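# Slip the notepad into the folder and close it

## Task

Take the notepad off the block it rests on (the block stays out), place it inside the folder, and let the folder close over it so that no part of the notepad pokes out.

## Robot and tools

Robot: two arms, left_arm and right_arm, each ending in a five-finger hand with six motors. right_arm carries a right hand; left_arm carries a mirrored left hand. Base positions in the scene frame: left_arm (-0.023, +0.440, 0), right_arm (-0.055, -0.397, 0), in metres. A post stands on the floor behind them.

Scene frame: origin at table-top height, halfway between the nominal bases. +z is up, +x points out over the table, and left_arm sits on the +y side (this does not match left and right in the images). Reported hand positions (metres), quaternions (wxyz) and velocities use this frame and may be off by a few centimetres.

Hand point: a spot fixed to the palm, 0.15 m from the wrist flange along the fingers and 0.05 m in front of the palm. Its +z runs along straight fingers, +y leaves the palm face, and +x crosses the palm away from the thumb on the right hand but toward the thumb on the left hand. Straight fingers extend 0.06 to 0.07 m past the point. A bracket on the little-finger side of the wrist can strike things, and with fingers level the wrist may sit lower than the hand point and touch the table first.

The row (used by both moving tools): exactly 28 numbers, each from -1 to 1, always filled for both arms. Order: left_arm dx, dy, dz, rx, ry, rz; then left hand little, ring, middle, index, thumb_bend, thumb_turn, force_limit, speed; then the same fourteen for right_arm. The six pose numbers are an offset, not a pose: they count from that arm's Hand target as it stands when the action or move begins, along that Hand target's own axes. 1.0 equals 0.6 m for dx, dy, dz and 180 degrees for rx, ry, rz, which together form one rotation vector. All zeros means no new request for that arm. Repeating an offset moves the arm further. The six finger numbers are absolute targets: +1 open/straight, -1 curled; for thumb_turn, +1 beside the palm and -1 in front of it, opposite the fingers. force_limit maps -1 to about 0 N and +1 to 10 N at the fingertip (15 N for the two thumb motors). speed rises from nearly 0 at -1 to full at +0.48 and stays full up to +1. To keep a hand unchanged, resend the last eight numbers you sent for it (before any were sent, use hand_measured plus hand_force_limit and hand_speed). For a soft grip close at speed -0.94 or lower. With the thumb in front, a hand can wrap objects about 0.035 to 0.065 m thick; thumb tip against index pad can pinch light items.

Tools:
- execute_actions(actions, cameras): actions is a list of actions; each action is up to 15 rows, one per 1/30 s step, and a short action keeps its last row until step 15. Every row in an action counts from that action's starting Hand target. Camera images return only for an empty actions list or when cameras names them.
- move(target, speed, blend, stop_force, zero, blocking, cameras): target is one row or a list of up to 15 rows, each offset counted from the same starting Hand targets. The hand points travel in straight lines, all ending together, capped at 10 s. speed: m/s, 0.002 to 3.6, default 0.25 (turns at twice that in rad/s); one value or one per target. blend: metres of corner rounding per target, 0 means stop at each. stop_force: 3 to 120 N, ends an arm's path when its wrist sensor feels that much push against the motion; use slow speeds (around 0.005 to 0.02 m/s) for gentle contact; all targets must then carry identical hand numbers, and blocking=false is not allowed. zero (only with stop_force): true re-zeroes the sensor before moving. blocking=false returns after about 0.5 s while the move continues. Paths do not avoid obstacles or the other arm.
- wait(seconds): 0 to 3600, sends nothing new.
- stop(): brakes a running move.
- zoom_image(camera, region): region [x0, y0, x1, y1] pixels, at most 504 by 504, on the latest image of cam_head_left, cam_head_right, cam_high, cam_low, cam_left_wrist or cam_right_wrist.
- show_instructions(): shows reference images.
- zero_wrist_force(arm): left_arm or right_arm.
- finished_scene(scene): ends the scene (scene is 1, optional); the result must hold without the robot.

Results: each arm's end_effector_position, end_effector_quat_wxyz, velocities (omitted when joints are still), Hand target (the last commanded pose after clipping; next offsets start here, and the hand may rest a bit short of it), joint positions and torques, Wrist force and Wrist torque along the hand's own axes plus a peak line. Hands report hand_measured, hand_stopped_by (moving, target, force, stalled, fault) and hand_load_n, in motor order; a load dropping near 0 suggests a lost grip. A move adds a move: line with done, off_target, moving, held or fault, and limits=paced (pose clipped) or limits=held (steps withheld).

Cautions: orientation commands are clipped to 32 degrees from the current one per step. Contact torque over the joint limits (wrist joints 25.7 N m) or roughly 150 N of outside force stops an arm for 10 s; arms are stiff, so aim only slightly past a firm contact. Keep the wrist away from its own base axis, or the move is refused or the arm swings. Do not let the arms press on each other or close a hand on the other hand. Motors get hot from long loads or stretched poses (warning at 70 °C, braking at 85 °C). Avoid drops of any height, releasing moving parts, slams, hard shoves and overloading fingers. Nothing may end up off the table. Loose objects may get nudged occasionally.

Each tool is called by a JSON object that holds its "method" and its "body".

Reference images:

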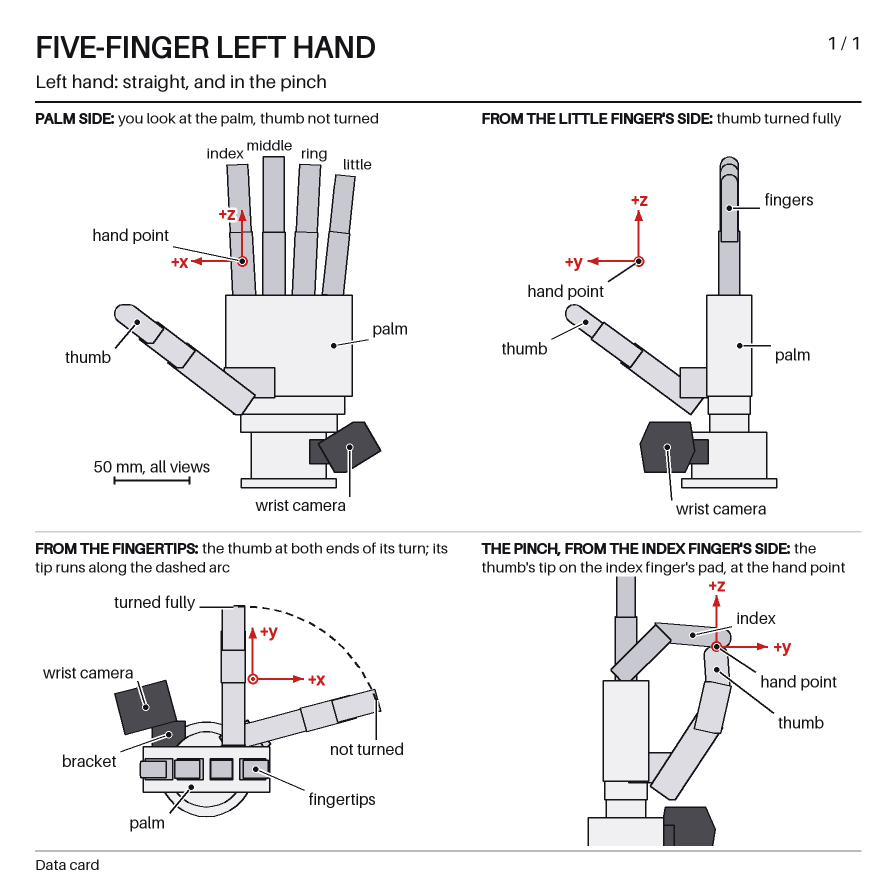

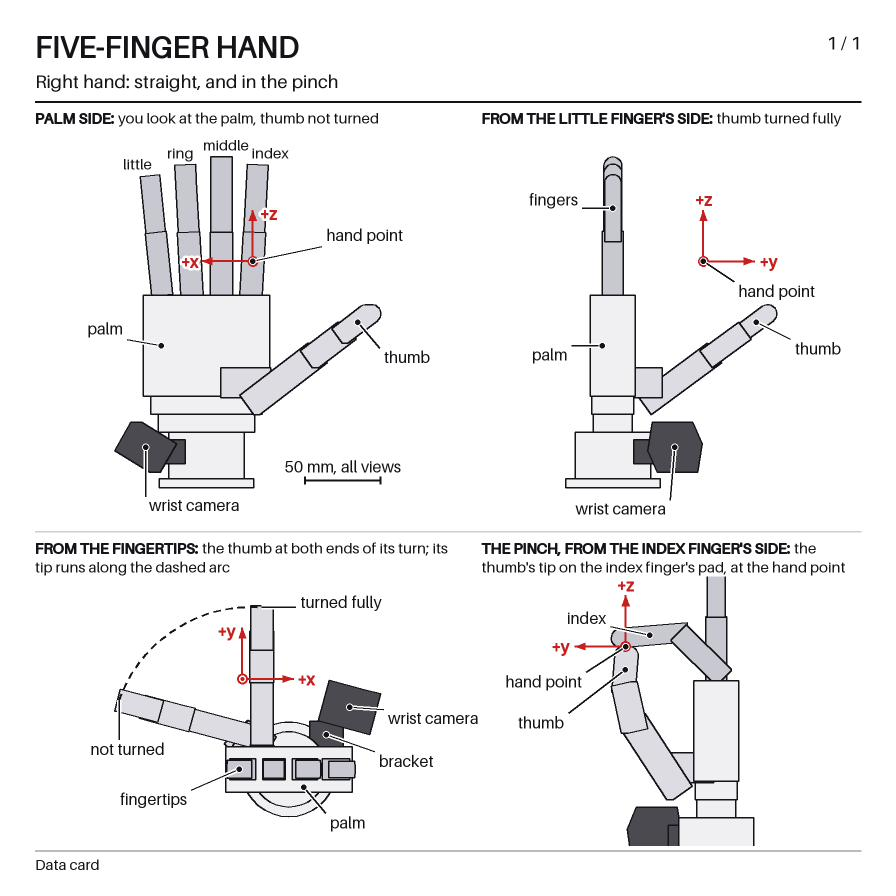

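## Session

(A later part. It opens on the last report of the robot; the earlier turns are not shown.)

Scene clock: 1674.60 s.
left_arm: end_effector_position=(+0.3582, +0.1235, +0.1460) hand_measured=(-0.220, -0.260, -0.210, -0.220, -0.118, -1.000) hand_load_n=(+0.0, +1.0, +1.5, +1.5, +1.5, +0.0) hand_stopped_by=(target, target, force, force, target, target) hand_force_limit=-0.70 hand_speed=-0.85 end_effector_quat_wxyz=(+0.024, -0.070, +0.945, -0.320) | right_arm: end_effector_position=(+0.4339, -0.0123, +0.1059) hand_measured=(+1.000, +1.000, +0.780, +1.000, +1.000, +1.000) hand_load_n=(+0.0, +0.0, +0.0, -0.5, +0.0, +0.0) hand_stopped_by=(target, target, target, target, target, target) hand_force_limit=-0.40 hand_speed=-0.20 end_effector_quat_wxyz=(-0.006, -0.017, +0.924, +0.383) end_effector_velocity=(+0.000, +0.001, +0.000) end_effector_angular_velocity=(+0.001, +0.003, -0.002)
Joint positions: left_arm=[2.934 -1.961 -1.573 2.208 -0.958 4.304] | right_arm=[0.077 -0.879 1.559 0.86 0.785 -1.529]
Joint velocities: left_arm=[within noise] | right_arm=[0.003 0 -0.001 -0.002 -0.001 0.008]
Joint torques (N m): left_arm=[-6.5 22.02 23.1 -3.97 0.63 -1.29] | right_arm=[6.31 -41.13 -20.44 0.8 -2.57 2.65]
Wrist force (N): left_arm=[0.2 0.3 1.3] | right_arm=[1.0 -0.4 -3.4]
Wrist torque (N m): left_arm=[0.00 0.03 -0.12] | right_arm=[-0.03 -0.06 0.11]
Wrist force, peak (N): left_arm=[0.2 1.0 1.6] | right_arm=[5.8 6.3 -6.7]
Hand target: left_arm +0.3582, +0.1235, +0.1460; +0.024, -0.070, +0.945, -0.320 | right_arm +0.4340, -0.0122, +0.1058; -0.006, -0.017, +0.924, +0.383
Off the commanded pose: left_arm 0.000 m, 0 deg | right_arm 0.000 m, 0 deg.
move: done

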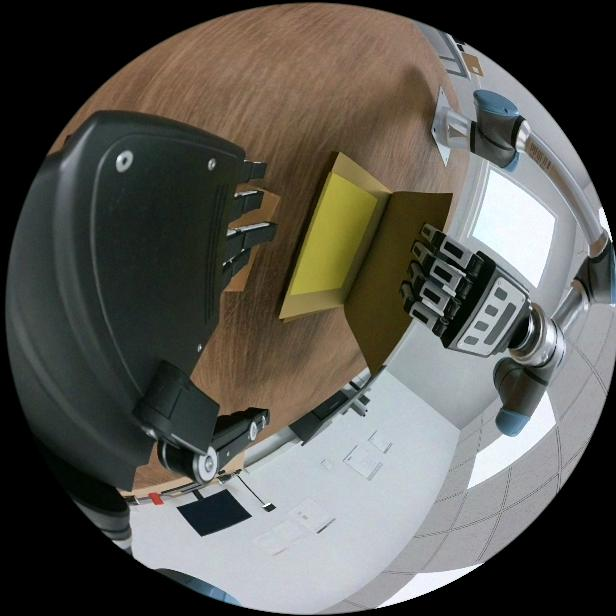

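{"method": "move", "body": {"target": [[0,0,0,0,0,0,-0.22,-0.26,-0.26,-0.22,-0.12,-1,-0.7,-0.85,0,0.0142,-0.0142,0,0,0,1,1,0.78,1,1,1,-0.4,-0.2],[0,0,0,0,0,0,-0.22,-0.26,-0.26,-0.22,-0.12,-1,-0.7,-0.85,-0.0042,0.0967,0.0682,0,0,0,1,1,0.78,1,1,1,-0.4,-0.2],[0,0,0,0,0,0,-0.22,-0.26,-0.26,-0.22,-0.12,-1,-0.7,-0.85,-0.0042,0.0800,0.0849,0,0,0,1,1,0.78,1,1,1,-0.4,-0.2]], "speed": 0.06, "cameras": ["cam_right_wrist"]}}

{"method": "zoom_image", "body": {"camera": "cam_right_wrist", "region": [200, 90, 400, 350]}}

Scene clock: 1682.67 s.
left_arm: end_effector_position=(+0.3582, +0.1235, +0.1460) hand_measured=(-0.220, -0.260, -0.210, -0.220, -0.118, -1.000) hand_load_n=(+0.0, +1.0, +1.5, +1.5, +1.5, +0.0) hand_stopped_by=(target, target, force, force, target, target) hand_force_limit=-0.70 hand_speed=-0.85 end_effector_quat_wxyz=(+0.024, -0.070, +0.945, -0.320) | right_arm: end_effector_position=(+0.4339, +0.0578, +0.1036) hand_measured=(+1.000, +1.000, +0.780, +1.000, +1.000, +1.000) hand_load_n=(+0.0, +0.0, +0.0, +0.0, +0.0, +0.0) hand_stopped_by=(target, target, target, target, target, target) hand_force_limit=-0.40 hand_speed=-0.20 end_effector_quat_wxyz=(-0.006, -0.017, +0.924, +0.383) end_effector_velocity=(-0.001, +0.000, +0.002) end_effector_angular_velocity=(+0.001, +0.002, +0.001)
Joint positions: left_arm=[2.934 -1.961 -1.573 2.208 -0.958 4.304] | right_arm=[0.219 -0.845 1.457 0.788 0.8 -1.331]
Joint velocities: left_arm=[within noise] | right_arm=[0 -0.002 0 0.005 -0.001 -0.001]
Joint torques (N m): left_arm=[-6.66 22.66 22.91 -4.06 0.91 -1.16] | right_arm=[-6.85 -53.9 -20.71 3.83 -3.27 0.29]
Wrist force (N): left_arm=[0.1 0.4 1.5] | right_arm=[1.3 -1.2 -1.8]
Wrist torque (N m): left_arm=[0.01 0.05 -0.12] | right_arm=[-0.10 -0.03 0.24]
Wrist force, peak (N): left_arm=[0.3 0.5 1.8] | right_arm=[2.1 -0.5 -4.2]
Hand target: left_arm +0.3582, +0.1235, +0.1460; +0.024, -0.070, +0.945, -0.320 | right_arm +0.4340, +0.0578, +0.1038; -0.006, -0.017, +0.924, +0.383
Off the commanded pose: left_arm 0.000 m, 0 deg | right_arm 0.000 m, 0 deg.
move: done

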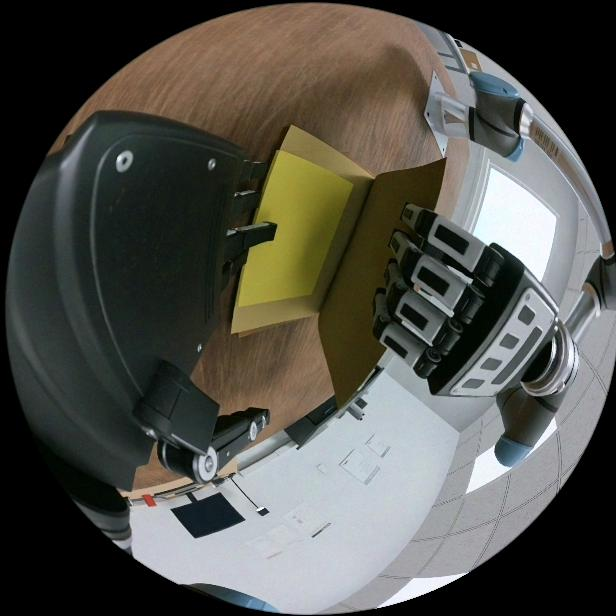

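Scaled by 1.938 from the camera's image (finer frame: 880x880).

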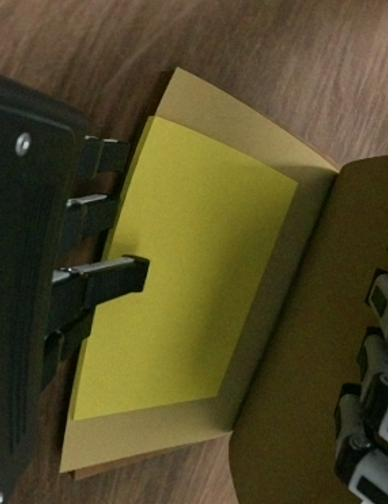

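{"method": "move", "body": {"target": [0,0,0,0,0,0,-0.22,-0.26,-0.26,-0.22,-0.12,-1,-0.7,-0.85,-0.00072,0.01414,0.01412,0,0,0,1,1,0.78,1,1,1,-0.4,-0.2], "speed": 0.02, "cameras": ["cam_right_wrist","cam_low"]}}

{"method": "zoom_image", "body": {"camera": "cam_right_wrist", "region": [200, 90, 400, 350]}}

{"method": "zoom_image", "body": {"camera": "cam_low", "region": [440, 170, 640, 290]}}

Scene clock: 1685.97 s.
left_arm: end_effector_position=(+0.3582, +0.1235, +0.1460) hand_measured=(-0.220, -0.260, -0.210, -0.220, -0.118, -1.000) hand_load_n=(+0.0, +1.0, +1.5, +1.5, +2.0, +0.0) hand_stopped_by=(target, target, force, force, target, target) hand_force_limit=-0.70 hand_speed=-0.85 end_effector_quat_wxyz=(+0.024, -0.070, +0.945, -0.320) | right_arm: end_effector_position=(+0.4340, +0.0699, +0.1038) hand_measured=(+1.000, +1.000, +0.780, +1.000, +1.000, +1.000) hand_load_n=(+0.0, +0.0, +0.0, +0.0, +0.0, +0.0) hand_stopped_by=(target, target, target, target, target, target) hand_force_limit=-0.40 hand_speed=-0.20 end_effector_quat_wxyz=(-0.006, -0.017, +0.924, +0.383)
Joint positions: left_arm=[2.934 -1.961 -1.573 2.208 -0.958 4.304] | right_arm=[0.242 -0.838 1.436 0.779 0.804 -1.299]
Joint torques (N m): left_arm=[-6.61 22.86 22.96 -4.09 1.07 -1.22] | right_arm=[-6.12 -38.56 -10.43 2.12 0.33 -2.4]
Wrist force (N): left_arm=[0.2 0.6 1.5] | right_arm=[1.5 -1.2 -2.5]
Wrist torque (N m): left_arm=[0.01 0.04 -0.14] | right_arm=[-0.08 -0.06 0.06]
Wrist force, peak (N): left_arm=[0.1 0.3 1.8] | right_arm=[1.6 -1.1 -2.6]
Hand target: left_arm +0.3582, +0.1235, +0.1460; +0.024, -0.070, +0.945, -0.320 | right_arm +0.4340, +0.0698, +0.1038; -0.006, -0.017, +0.924, +0.383
Off the commanded pose: left_arm 0.000 m, 0 deg | right_arm 0.000 m, 0 deg.
move: done
Images, in order (width x height): cam_low 896x504, cam_right_wrist 616x616.

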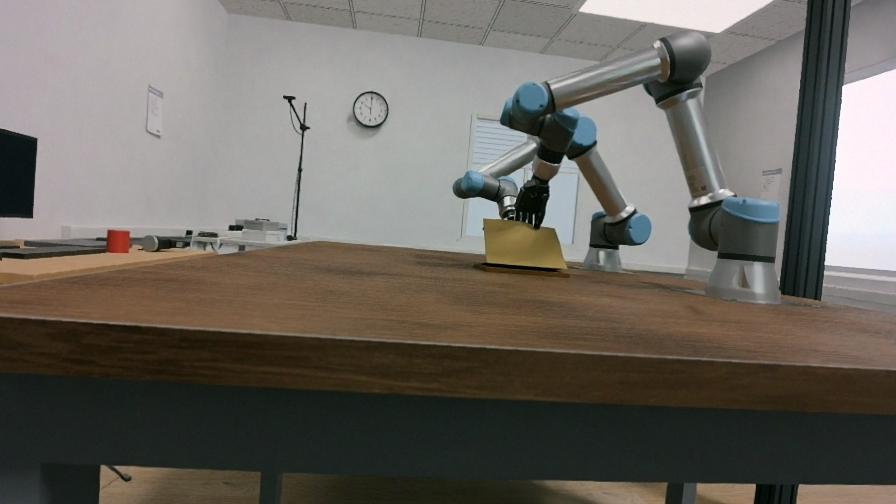

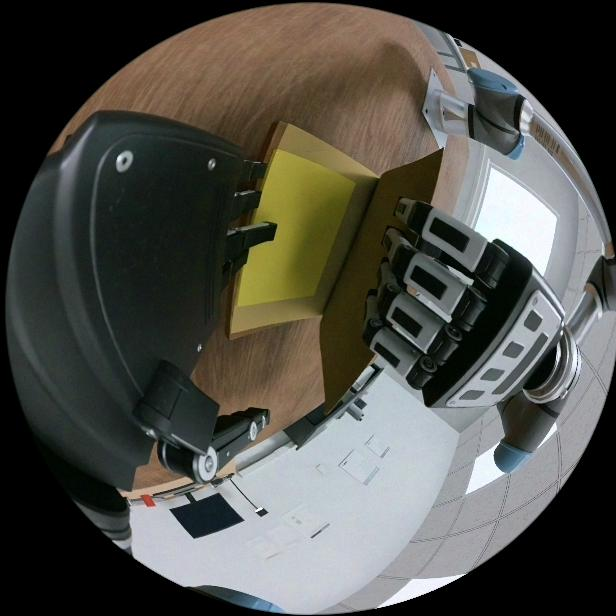

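Scaled by 1.938 from the camera's image (finer frame: 880x880).

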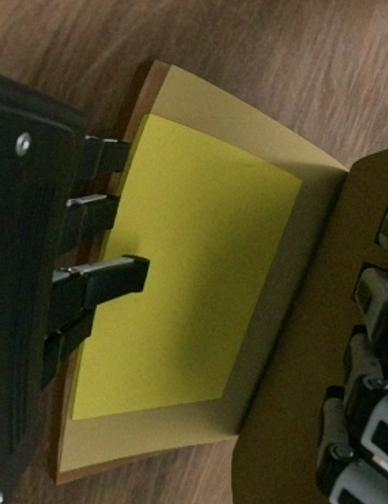

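Scaled by 2.520.

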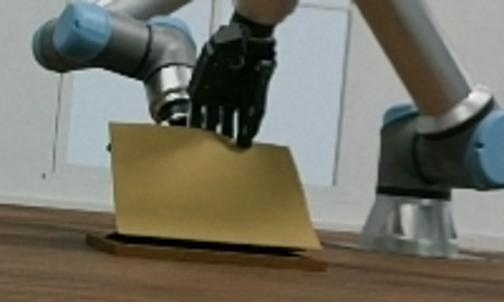

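{"method": "zoom_image", "body": {"camera": "cam_right_wrist", "region": [220, 110, 320, 350]}}

Scaled by 2.100 from the camera's image (finer frame: 880x880).

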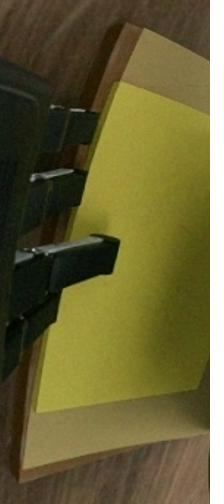

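{"method": "move", "body": {"target": [0,0,0,0,0,0,-0.22,-0.26,-0.26,-0.22,-0.12,-1,-0.7,-0.85,-0.00072,0.01414,0.01412,0,0,0,1,1,0.78,1,1,1,-0.4,-0.2], "speed": 0.02, "cameras": ["cam_right_wrist","cam_low"]}}

{"method": "zoom_image", "body": {"camera": "cam_right_wrist", "region": [200, 90, 400, 350]}}

{"method": "zoom_image", "body": {"camera": "cam_low", "region": [440, 170, 640, 290]}}

Scene clock: 1695.00 s.
left_arm: end_effector_position=(+0.3582, +0.1235, +0.1460) hand_measured=(-0.220, -0.260, -0.210, -0.220, -0.118, -1.000) hand_load_n=(+0.0, +1.0, +1.5, +1.5, +2.0, +0.0) hand_stopped_by=(target, target, force, force, target, target) hand_force_limit=-0.70 hand_speed=-0.85 end_effector_quat_wxyz=(+0.024, -0.070, +0.945, -0.320) | right_arm: end_effector_position=(+0.4340, +0.0819, +0.1038) hand_measured=(+1.000, +1.000, +0.780, +1.000, +1.000, +1.000) hand_load_n=(+0.0, +0.0, +0.0, -0.5, +0.0, +0.0) hand_stopped_by=(target, target, target, target, target, target) hand_force_limit=-0.40 hand_speed=-0.20 end_effector_quat_wxyz=(-0.006, -0.017, +0.924, +0.383)
Joint positions: left_arm=[2.934 -1.961 -1.573 2.208 -0.958 4.304] | right_arm=[0.265 -0.83 1.415 0.771 0.808 -1.268]
Joint torques (N m): left_arm=[-6.26 22.73 23.15 -4.05 1.16 -1.21] | right_arm=[-6.55 -38.4 -10.6 1.57 0.52 -2.32]
Wrist force (N): left_arm=[0.4 0.7 1.5] | right_arm=[1.4 -1.1 -2.5]
Wrist torque (N m): left_arm=[0.02 0.01 -0.13] | right_arm=[-0.04 -0.03 0.05]
Wrist force, peak (N): left_arm=[0.5 0.7 1.7] | right_arm=[1.5 -1.2 -2.7]
Hand target: left_arm +0.3582, +0.1235, +0.1460; +0.024, -0.070, +0.945, -0.320 | right_arm +0.4339, +0.0818, +0.1038; -0.006, -0.017, +0.924, +0.383
Off the commanded pose: left_arm 0.000 m, 0 deg | right_arm 0.000 m, 0 deg.
move: done
Images, in order (width x height): cam_low 896x504, cam_right_wrist 616x616.

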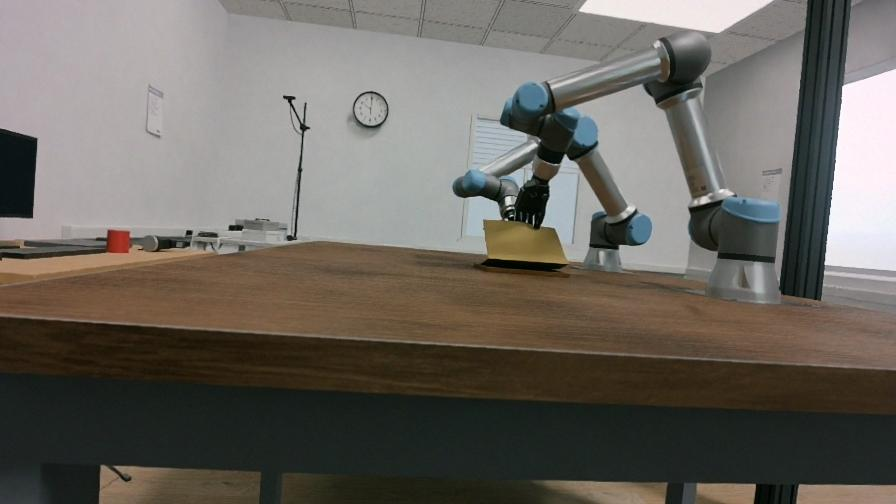

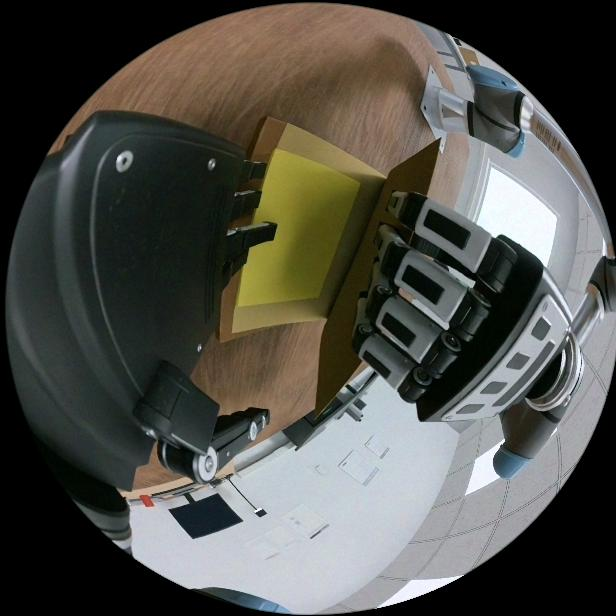

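Scaled by 1.938 from the camera's image (finer frame: 880x880).

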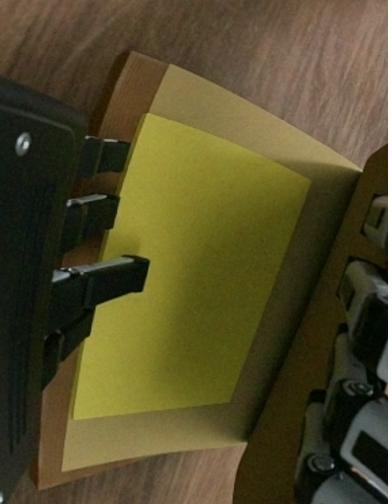

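Scaled by 2.520.

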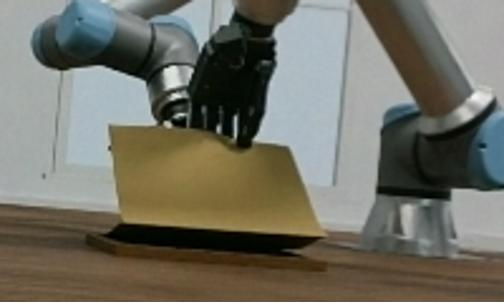

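{"method": "move", "body": {"target": [0,0,0,0,0,0,-0.22,-0.26,-0.26,-0.22,-0.12,-1,-0.7,-0.85,0.0016,-0.0318,-0.0318,0,0,0,1,1,0.78,1,1,1,-0.4,-0.2], "speed": 0.05}}

{"method": "move", "body": {"target": [0.0007,-0.0083,0.0389,-0.0528,0,0,-0.22,-0.26,-0.26,-0.22,-0.12,-1,-0.7,-0.85,0,0,0,0,0,0,1,1,0.78,1,1,1,-0.4,-0.2], "speed": 0.04, "cameras": ["cam_right_wrist","cam_low"]}}

{"method": "zoom_image", "body": {"camera": "cam_right_wrist", "region": [200, 90, 400, 350]}}

{"method": "zoom_image", "body": {"camera": "cam_low", "region": [440, 170, 640, 290]}}

Scene clock: 1725.47 s.
left_arm: end_effector_position=(+0.3582, +0.1235, +0.1460) hand_measured=(-0.220, -0.260, -0.210, -0.220, -0.118, -1.000) hand_load_n=(+0.0, +1.0, +1.5, +1.5, +2.0, +0.0) hand_stopped_by=(target, target, force, force, target, target) hand_force_limit=-0.70 hand_speed=-0.85 end_effector_quat_wxyz=(+0.024, -0.070, +0.945, -0.320) | right_arm: end_effector_position=(+0.4339, +0.0547, +0.1040) hand_measured=(+1.000, +1.000, +0.780, +1.000, +1.000, +1.000) hand_load_n=(+0.0, +0.0, +0.5, +0.0, +0.0, +0.0) hand_stopped_by=(target, target, target, target, target, target) hand_force_limit=-0.40 hand_speed=-0.20 end_effector_quat_wxyz=(-0.006, -0.017, +0.924, +0.383)
Joint positions: left_arm=[2.934 -1.961 -1.573 2.208 -0.958 4.304] | right_arm=[0.213 -0.847 1.462 0.791 0.798 -1.339]
Joint torques (N m): left_arm=[-6.36 23.09 23.4 -4.03 1.44 -1.21] | right_arm=[6.5 -31.64 -20.91 0.75 -1.11 2.52]
Wrist force (N): left_arm=[0.3 0.0 1.3] | right_arm=[1.5 -1.2 -1.7]
Wrist torque (N m): left_arm=[-0.03 0.01 -0.09] | right_arm=[-0.09 -0.06 0.07]
Wrist force, peak (N): left_arm=[0.2 0.9 1.7] | right_arm=[1.7 -1.3 -2.6]
Hand target: left_arm +0.3582, +0.1235, +0.1460; +0.024, -0.070, +0.945, -0.320 | right_arm +0.4340, +0.0548, +0.1038; -0.006, -0.017, +0.924, +0.383
Off the commanded pose: left_arm 0.000 m, 0 deg | right_arm 0.000 m, 0 deg.
move: done

Scene clock: 1727.83 s.
left_arm: end_effector_position=(+0.3604, +0.1055, +0.1304) hand_measured=(-0.220, -0.260, -0.210, -0.220, -0.118, -1.000) hand_load_n=(+0.0, +0.5, +2.0, +1.5, +1.5, +0.0) hand_stopped_by=(target, target, force, force, target, target) hand_force_limit=-0.70 hand_speed=-0.85 end_effector_quat_wxyz=(+0.018, -0.071, +0.968, -0.241) end_effector_velocity=(-0.001, +0.000, -0.001) end_effector_angular_velocity=(-0.004, +0.003, -0.003) | right_arm: end_effector_position=(+0.4340, +0.0548, +0.1038) hand_measured=(+1.000, +1.000, +0.780, +1.000, +1.000, +1.000) hand_load_n=(+0.0, +0.0, +0.5, +0.0, +0.0, +0.0) hand_stopped_by=(target, target, target, target, target, target) hand_force_limit=-0.40 hand_speed=-0.20 end_effector_quat_wxyz=(-0.006, -0.017, +0.924, +0.383)
Joint positions: left_arm=[2.813 -2.049 -1.451 2.157 -1.136 4.209] | right_arm=[0.213 -0.847 1.462 0.79 0.799 -1.339]
Joint velocities: left_arm=[0.002 0 -0.004 0.001 0.006 0.003] | right_arm=[within noise]
Joint torques (N m): left_arm=[7.89 53.05 7.94 -0.8 3.12 1.36] | right_arm=[6.28 -28.06 -21.89 0.64 0.92 2.49]
Wrist force (N): left_arm=[0.3 -0.3 1.1] | right_arm=[1.3 -1.2 -1.8]
Wrist torque (N m): left_arm=[-0.07 0.02 0.09] | right_arm=[-0.10 -0.03 0.05]
Wrist force, peak (N): left_arm=[0.6 -0.2 1.6] | right_arm=[1.7 -1.3 -2.3]
Hand target: left_arm +0.3604, +0.1055, +0.1305; +0.018, -0.071, +0.968, -0.241 | right_arm +0.4340, +0.0548, +0.1038; -0.006, -0.017, +0.924, +0.383
Off the commanded pose: left_arm 0.000 m, 0 deg | right_arm 0.000 m, 0 deg.
move: done
Images, in order (width x height): cam_low 896x504, cam_right_wrist 616x616.

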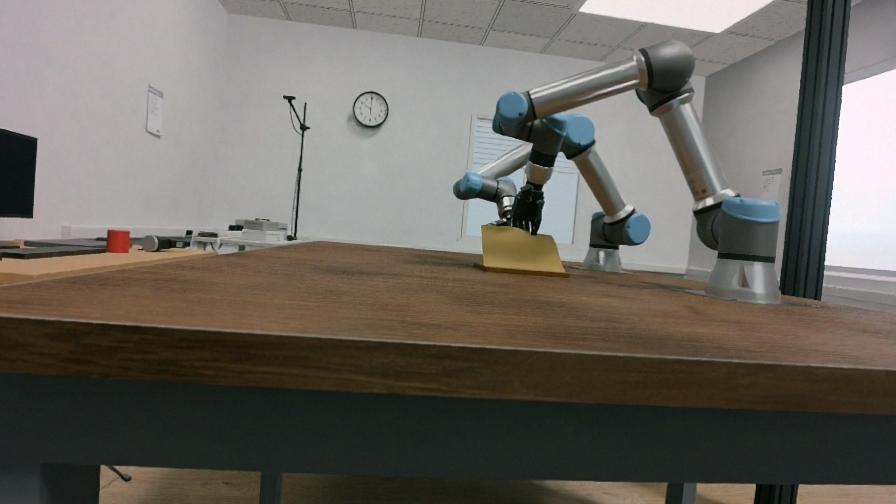

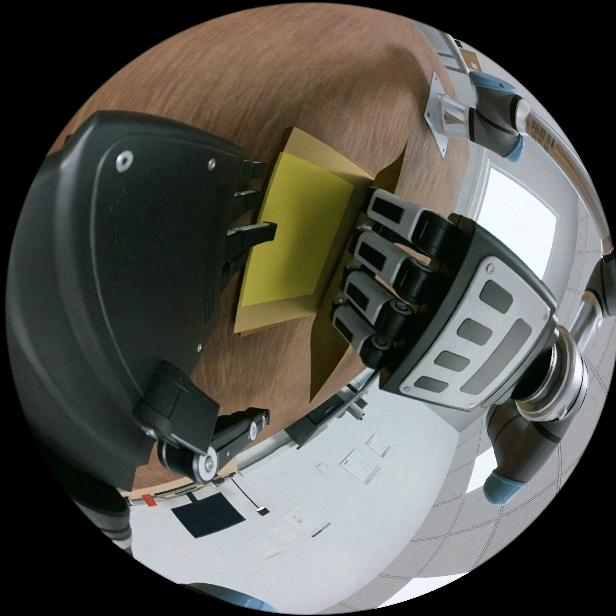

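Scaled by 1.938 from the camera's image (finer frame: 880x880).

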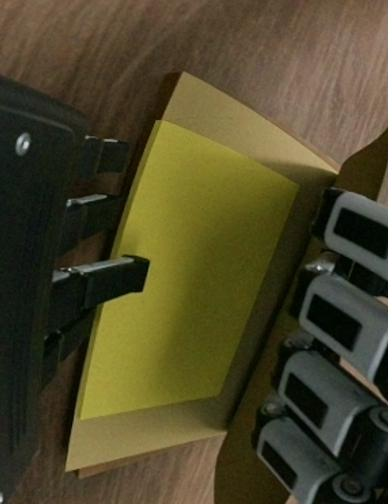

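Scaled by 2.520.

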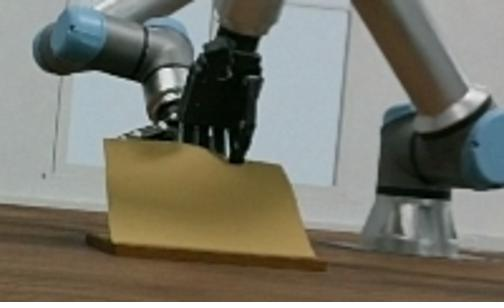

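{"method": "move", "body": {"target": [0,0,0,0,0,0,-0.22,-0.26,-0.26,-0.22,-0.12,-1,-0.7,-0.85,-0.001,0.0212,0.0212,0,0,0,1,1,0.78,1,1,1,-0.4,-0.2], "speed": 0.02, "cameras": ["cam_right_wrist","cam_low"]}}

{"method": "zoom_image", "body": {"camera": "cam_right_wrist", "region": [200, 90, 400, 350]}}

{"method": "zoom_image", "body": {"camera": "cam_low", "region": [440, 170, 640, 290]}}

Scene clock: 1731.87 s.
left_arm: end_effector_position=(+0.3604, +0.1055, +0.1305) hand_measured=(-0.220, -0.260, -0.210, -0.220, -0.118, -1.000) hand_load_n=(+0.0, +1.0, +2.0, +1.5, +1.5, +0.0) hand_stopped_by=(target, target, force, force, target, target) hand_force_limit=-0.70 hand_speed=-0.85 end_effector_quat_wxyz=(+0.018, -0.071, +0.968, -0.241) | right_arm: end_effector_position=(+0.4339, +0.0729, +0.1038) hand_measured=(+1.000, +1.000, +0.780, +1.000, +1.000, +1.000) hand_load_n=(+0.0, +0.0, +0.0, +0.0, +0.0, +0.0) hand_stopped_by=(target, target, target, target, target, target) hand_force_limit=-0.40 hand_speed=-0.20 end_effector_quat_wxyz=(-0.006, -0.017, +0.924, +0.383)
Joint positions: left_arm=[2.813 -2.049 -1.452 2.158 -1.136 4.21] | right_arm=[0.248 -0.836 1.431 0.777 0.805 -1.291]
Joint torques (N m): left_arm=[6.49 53.24 6.82 0.51 3.36 1.86] | right_arm=[-6.9 -39.68 -10.62 2.01 0.38 -2.52]
Wrist force (N): left_arm=[0.6 0.4 1.6] | right_arm=[1.4 -1.8 -2.1]
Wrist torque (N m): left_arm=[-0.04 -0.03 0.05] | right_arm=[-0.13 -0.04 0.05]
Wrist force, peak (N): left_arm=[0.7 0.7 1.7] | right_arm=[1.6 -1.6 -2.6]
Hand target: left_arm +0.3604, +0.1055, +0.1305; +0.018, -0.071, +0.968, -0.241 | right_arm +0.4339, +0.0728, +0.1038; -0.006, -0.017, +0.924, +0.383
Off the commanded pose: left_arm 0.000 m, 0 deg | right_arm 0.000 m, 0 deg.
move: done
Images, in order (width x height): cam_low 896x504, cam_right_wrist 616x616.

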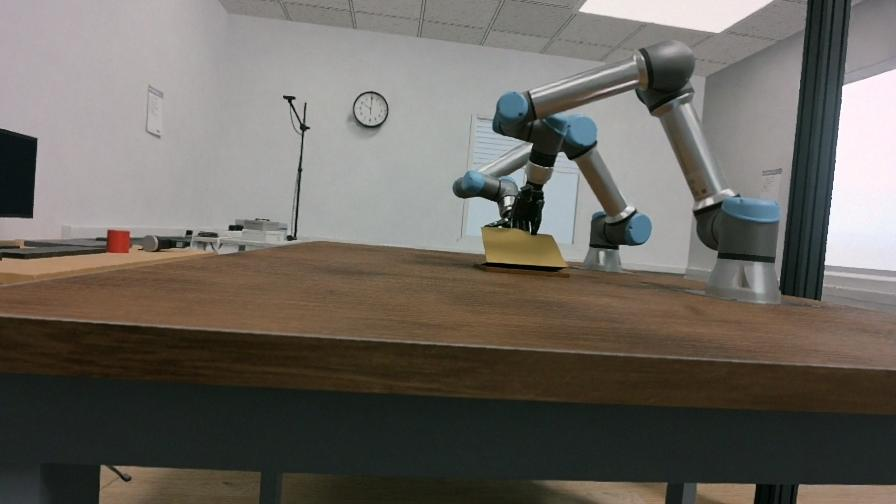

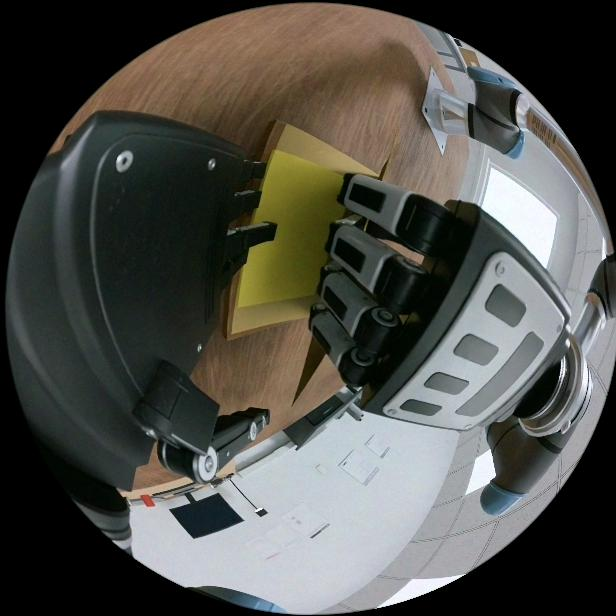

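Scaled by 1.938 from the camera's image (finer frame: 880x880).

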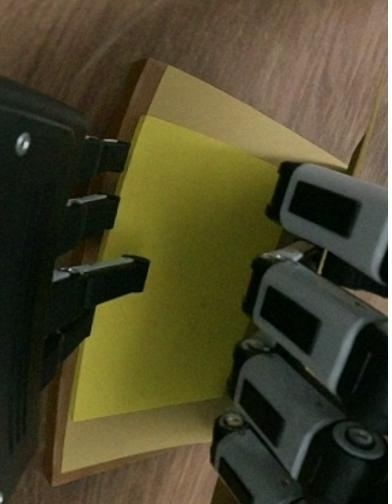

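Scaled by 2.520.

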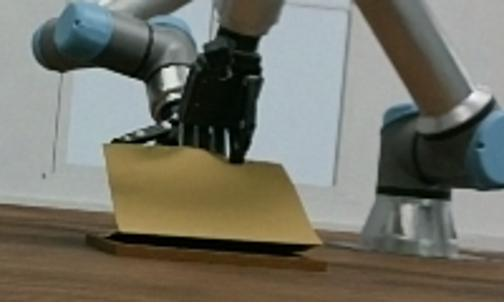

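{"method": "move", "body": {"target": [0,0.0061,-0.0155,0.0222,0,0,-0.22,-0.26,-0.26,-0.22,-0.12,-1,-0.7,-0.85,0.0003,-0.00625,-0.00624,0,0,0,1,1,0.78,1,1,1,-0.4,-0.2], "speed": 0.04, "cameras": ["cam_right_wrist","cam_low","cam_left_wrist"]}}

{"method": "zoom_image", "body": {"camera": "cam_right_wrist", "region": [200, 90, 440, 400]}}

{"method": "zoom_image", "body": {"camera": "cam_low", "region": [440, 170, 640, 290]}}

Scene clock: 1778.97 s.
left_arm: end_effector_position=(+0.3593, +0.1130, +0.1371) hand_measured=(-0.220, -0.260, -0.210, -0.220, -0.118, -1.000) hand_load_n=(+0.0, +1.0, +2.0, +1.5, +1.5, +0.0) hand_stopped_by=(target, target, force, force, target, target) hand_force_limit=-0.70 hand_speed=-0.85 end_effector_quat_wxyz=(+0.021, -0.071, +0.959, -0.274) end_effector_velocity=(+0.002, +0.000, +0.000) end_effector_angular_velocity=(+0.004, -0.004, +0.001) | right_arm: end_effector_position=(+0.4339, +0.0674, +0.1038) hand_measured=(+1.000, +1.000, +0.780, +1.000, +1.000, +1.000) hand_load_n=(+0.0, +0.0, +0.0, +0.0, +0.0, +0.0) hand_stopped_by=(target, target, target, target, target, target) hand_force_limit=-0.40 hand_speed=-0.20 end_effector_quat_wxyz=(-0.006, -0.017, +0.924, +0.383)
Joint positions: left_arm=[2.862 -2.008 -1.505 2.183 -1.063 4.247] | right_arm=[0.238 -0.839 1.441 0.781 0.803 -1.305]
Joint velocities: left_arm=[-0.002 -0.001 0.005 0 -0.006 -0.002] | right_arm=[within noise]
Joint torques (N m): left_arm=[-8.13 23.8 26.06 -2.67 -1.5 -1.06] | right_arm=[1.91 -50.73 -12.23 3.28 -2.86 -0.92]
Wrist force (N): left_arm=[0.3 0.4 1.1] | right_arm=[1.5 -1.1 -2.3]
Wrist torque (N m): left_arm=[0.00 0.02 -0.15] | right_arm=[-0.06 -0.06 0.26]
Wrist force, peak (N): left_arm=[0.5 0.3 1.9] | right_arm=[1.9 -1.7 -2.3]
Hand target: left_arm +0.3593, +0.1130, +0.1370; +0.020, -0.071, +0.959, -0.274 | right_arm +0.4339, +0.0675, +0.1038; -0.006, -0.017, +0.924, +0.383
Off the commanded pose: left_arm 0.000 m, 0 deg | right_arm 0.000 m, 0 deg.
move: done
Images, in order (width x height): cam_low 896x504, cam_left_wrist 616x616, cam_right_wrist 616x616.

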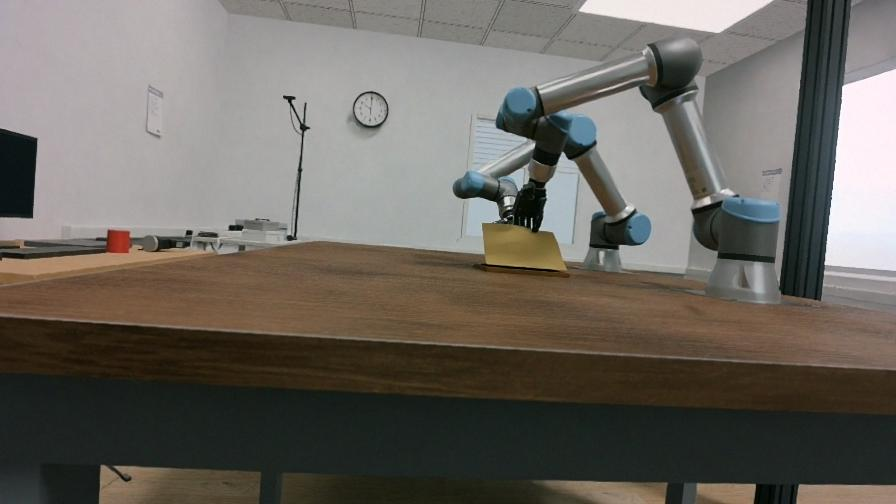

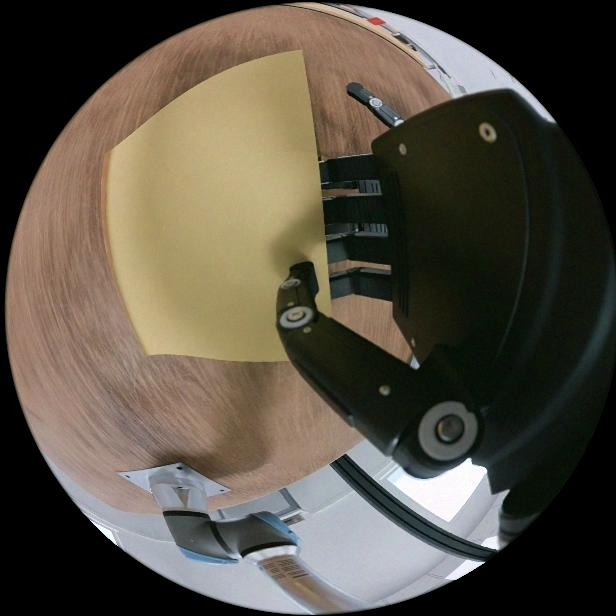

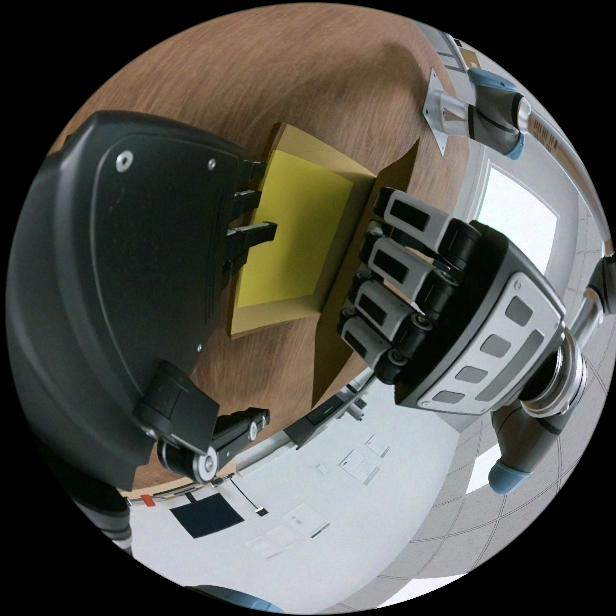

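Scaled by 1.626 from the camera's image (finer frame: 880x880).

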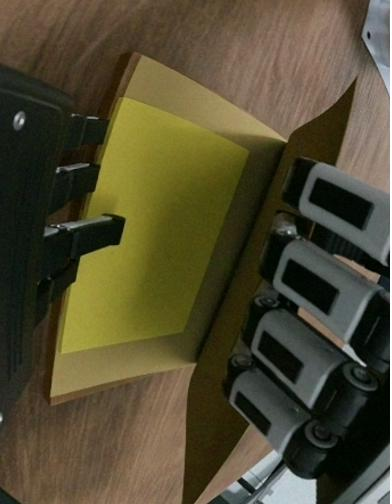

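Scaled by 2.520.

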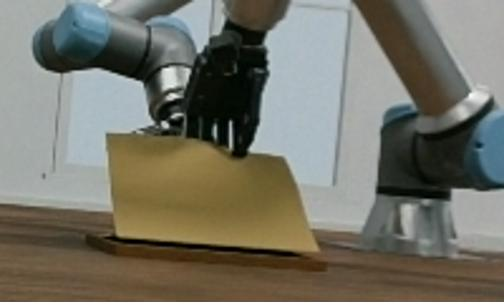

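{"method": "move", "body": {"target": [0,0,0,0,0,0,-0.22,-0.26,-0.26,-0.22,0.6,-1,-0.7,-0.5,0,0,0,0,0,0,1,1,0.78,1,1,1,-0.4,-0.2], "cameras": ["cam_right_wrist","cam_low","cam_left_wrist"]}}

{"method": "zoom_image", "body": {"camera": "cam_low", "region": [440, 170, 640, 290]}}

Scene clock: 1783.23 s.
left_arm: end_effector_position=(+0.3593, +0.1130, +0.1370) hand_measured=(-0.220, -0.260, -0.210, -0.220, +0.600, -1.000) hand_load_n=(+0.0, +0.0, +0.0, +0.0, +0.0, +0.0) hand_stopped_by=(target, target, force, force, target, target) hand_force_limit=-0.70 hand_speed=-0.50 end_effector_quat_wxyz=(+0.020, -0.071, +0.959, -0.274) | right_arm: end_effector_position=(+0.4339, +0.0675, +0.1038) hand_measured=(+1.000, +1.000, +0.780, +1.000, +1.000, +1.000) hand_load_n=(+0.0, +0.0, +0.0, +0.0, +0.0, +0.0) hand_stopped_by=(target, target, target, target, target, target) hand_force_limit=-0.40 hand_speed=-0.20 end_effector_quat_wxyz=(-0.006, -0.017, +0.924, +0.383)
Joint positions: left_arm=[2.862 -2.009 -1.505 2.183 -1.063 4.247] | right_arm=[0.238 -0.839 1.441 0.781 0.803 -1.305]
Joint torques (N m): left_arm=[-6.62 22.75 22.72 -4.29 -1.17 -1.54] | right_arm=[7.96 -31.96 -20.01 1.01 0.83 2.12]
Wrist force (N): left_arm=[0.6 -0.1 1.2] | right_arm=[1.3 -1.1 -1.9]
Wrist torque (N m): left_arm=[-0.06 -0.02 -0.07] | right_arm=[-0.07 -0.02 0.23]
Wrist force, peak (N): left_arm=[0.6 0.8 1.6] | right_arm=[1.9 -1.2 -2.4]
Hand target: left_arm +0.3593, +0.1130, +0.1370; +0.020, -0.071, +0.959, -0.274 | right_arm +0.4339, +0.0675, +0.1038; -0.006, -0.017, +0.924, +0.383
Off the commanded pose: left_arm 0.000 m, 0 deg | right_arm 0.000 m, 0 deg.
move: done
Images, in order (width x height): cam_low 896x504, cam_left_wrist 616x616, cam_right_wrist 616x616.

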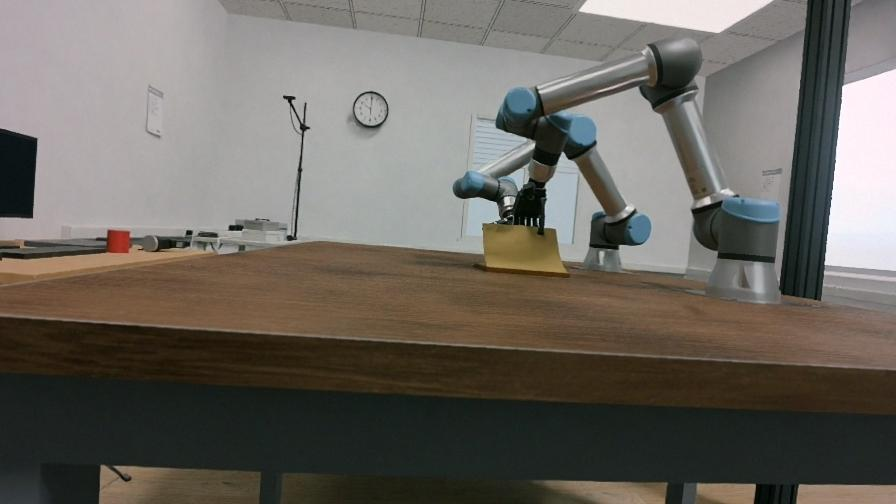

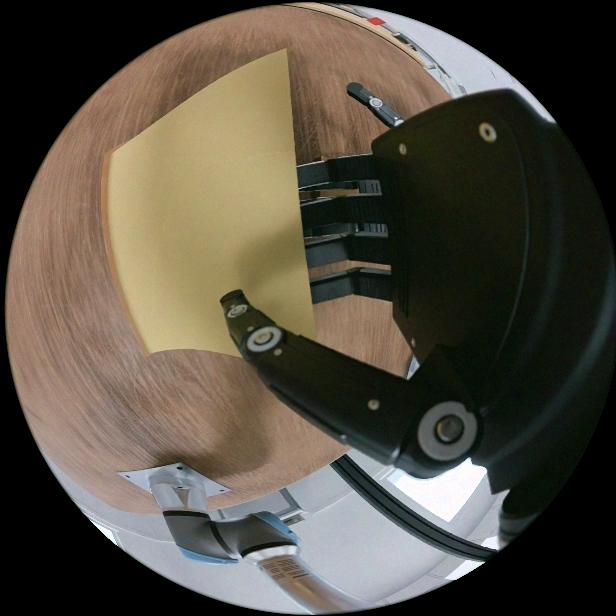

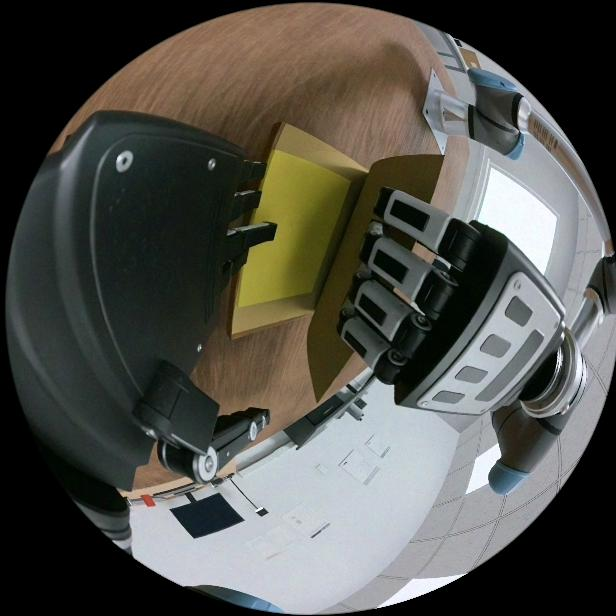

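Scaled by 2.520.

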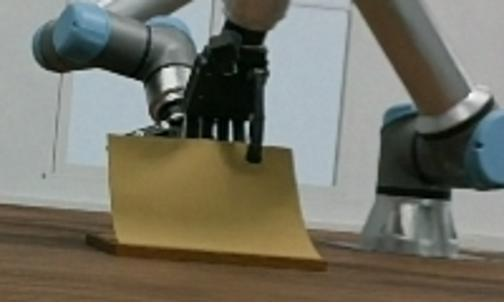

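{"method": "move", "body": {"target": [0,-0.055,0,0,0,0,-0.22,-0.26,-0.26,-0.22,0.6,-1,-0.7,-0.5,0,0,0,0,0,0,1,1,0.78,1,1,1,-0.4,-0.2], "speed": 0.05, "cameras": ["cam_right_wrist","cam_low","cam_left_wrist"]}}

{"method": "zoom_image", "body": {"camera": "cam_low", "region": [440, 170, 640, 290]}}

Scene clock: 1788.47 s.
left_arm: end_effector_position=(+0.3633, +0.0853, +0.1543) hand_measured=(-0.220, -0.260, -0.210, -0.220, +0.600, -1.000) hand_load_n=(+0.0, +0.0, +0.5, +0.0, +0.0, +0.5) hand_stopped_by=(target, target, force, force, target, target) hand_force_limit=-0.70 hand_speed=-0.50 end_effector_quat_wxyz=(+0.020, -0.071, +0.959, -0.274) end_effector_velocity=(+0.000, +0.001, -0.002) end_effector_angular_velocity=(+0.001, +0.000, -0.001) | right_arm: end_effector_position=(+0.4339, +0.0675, +0.1038) hand_measured=(+1.000, +1.000, +0.780, +1.000, +1.000, +1.000) hand_load_n=(+0.0, +0.0, +0.0, +0.0, +0.0, +0.0) hand_stopped_by=(target, target, target, target, target, target) hand_force_limit=-0.40 hand_speed=-0.20 end_effector_quat_wxyz=(-0.006, -0.017, +0.924, +0.383)
Joint positions: left_arm=[2.806 -2.034 -1.413 2.145 -1.077 4.185] | right_arm=[0.238 -0.839 1.441 0.781 0.803 -1.305]
Joint velocities: left_arm=[0.002 0.001 -0.006 0.003 0 0.004] | right_arm=[within noise]
Joint torques (N m): left_arm=[7.11 49.89 5.22 0.65 0.91 1.69] | right_arm=[6.08 -31.78 -17.72 1.35 0.85 2.4]
Wrist force (N): left_arm=[0.5 0.1 1.5] | right_arm=[1.3 -1.4 -2.0]
Wrist torque (N m): left_arm=[-0.06 -0.01 0.01] | right_arm=[-0.10 -0.03 0.23]
Wrist force, peak (N): left_arm=[0.3 0.0 1.7] | right_arm=[1.7 -1.1 -2.4]
Hand target: left_arm +0.3634, +0.0853, +0.1544; +0.020, -0.071, +0.959, -0.274 | right_arm +0.4339, +0.0675, +0.1038; -0.006, -0.017, +0.924, +0.383
Off the commanded pose: left_arm 0.000 m, 0 deg | right_arm 0.000 m, 0 deg.
move: done
Images, in order (width x height): cam_low 896x504, cam_left_wrist 616x616, cam_right_wrist 616x616.

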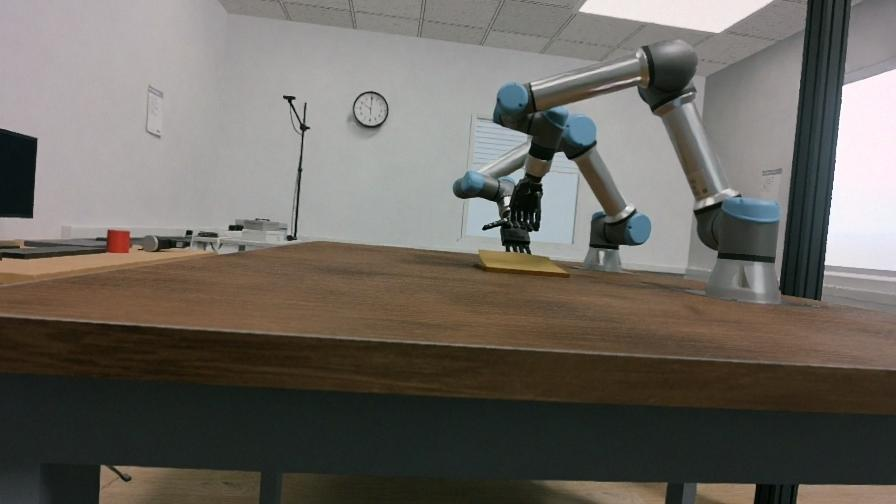

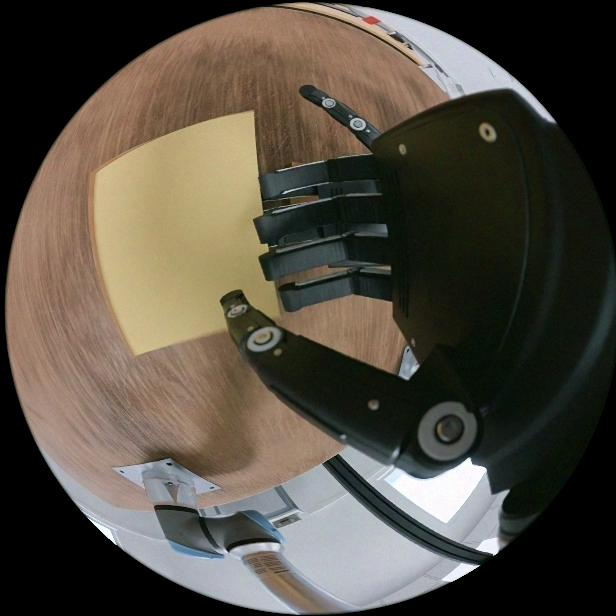

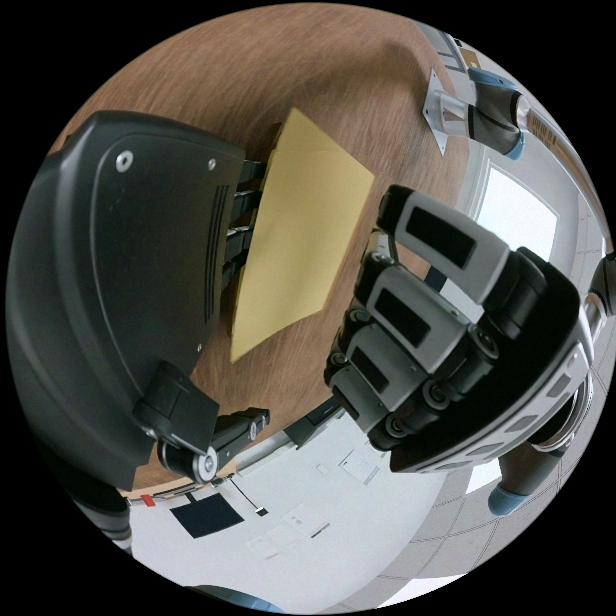

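Scaled by 2.520.

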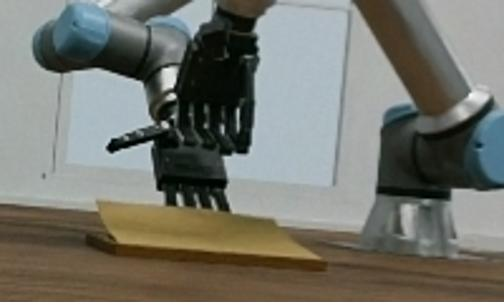

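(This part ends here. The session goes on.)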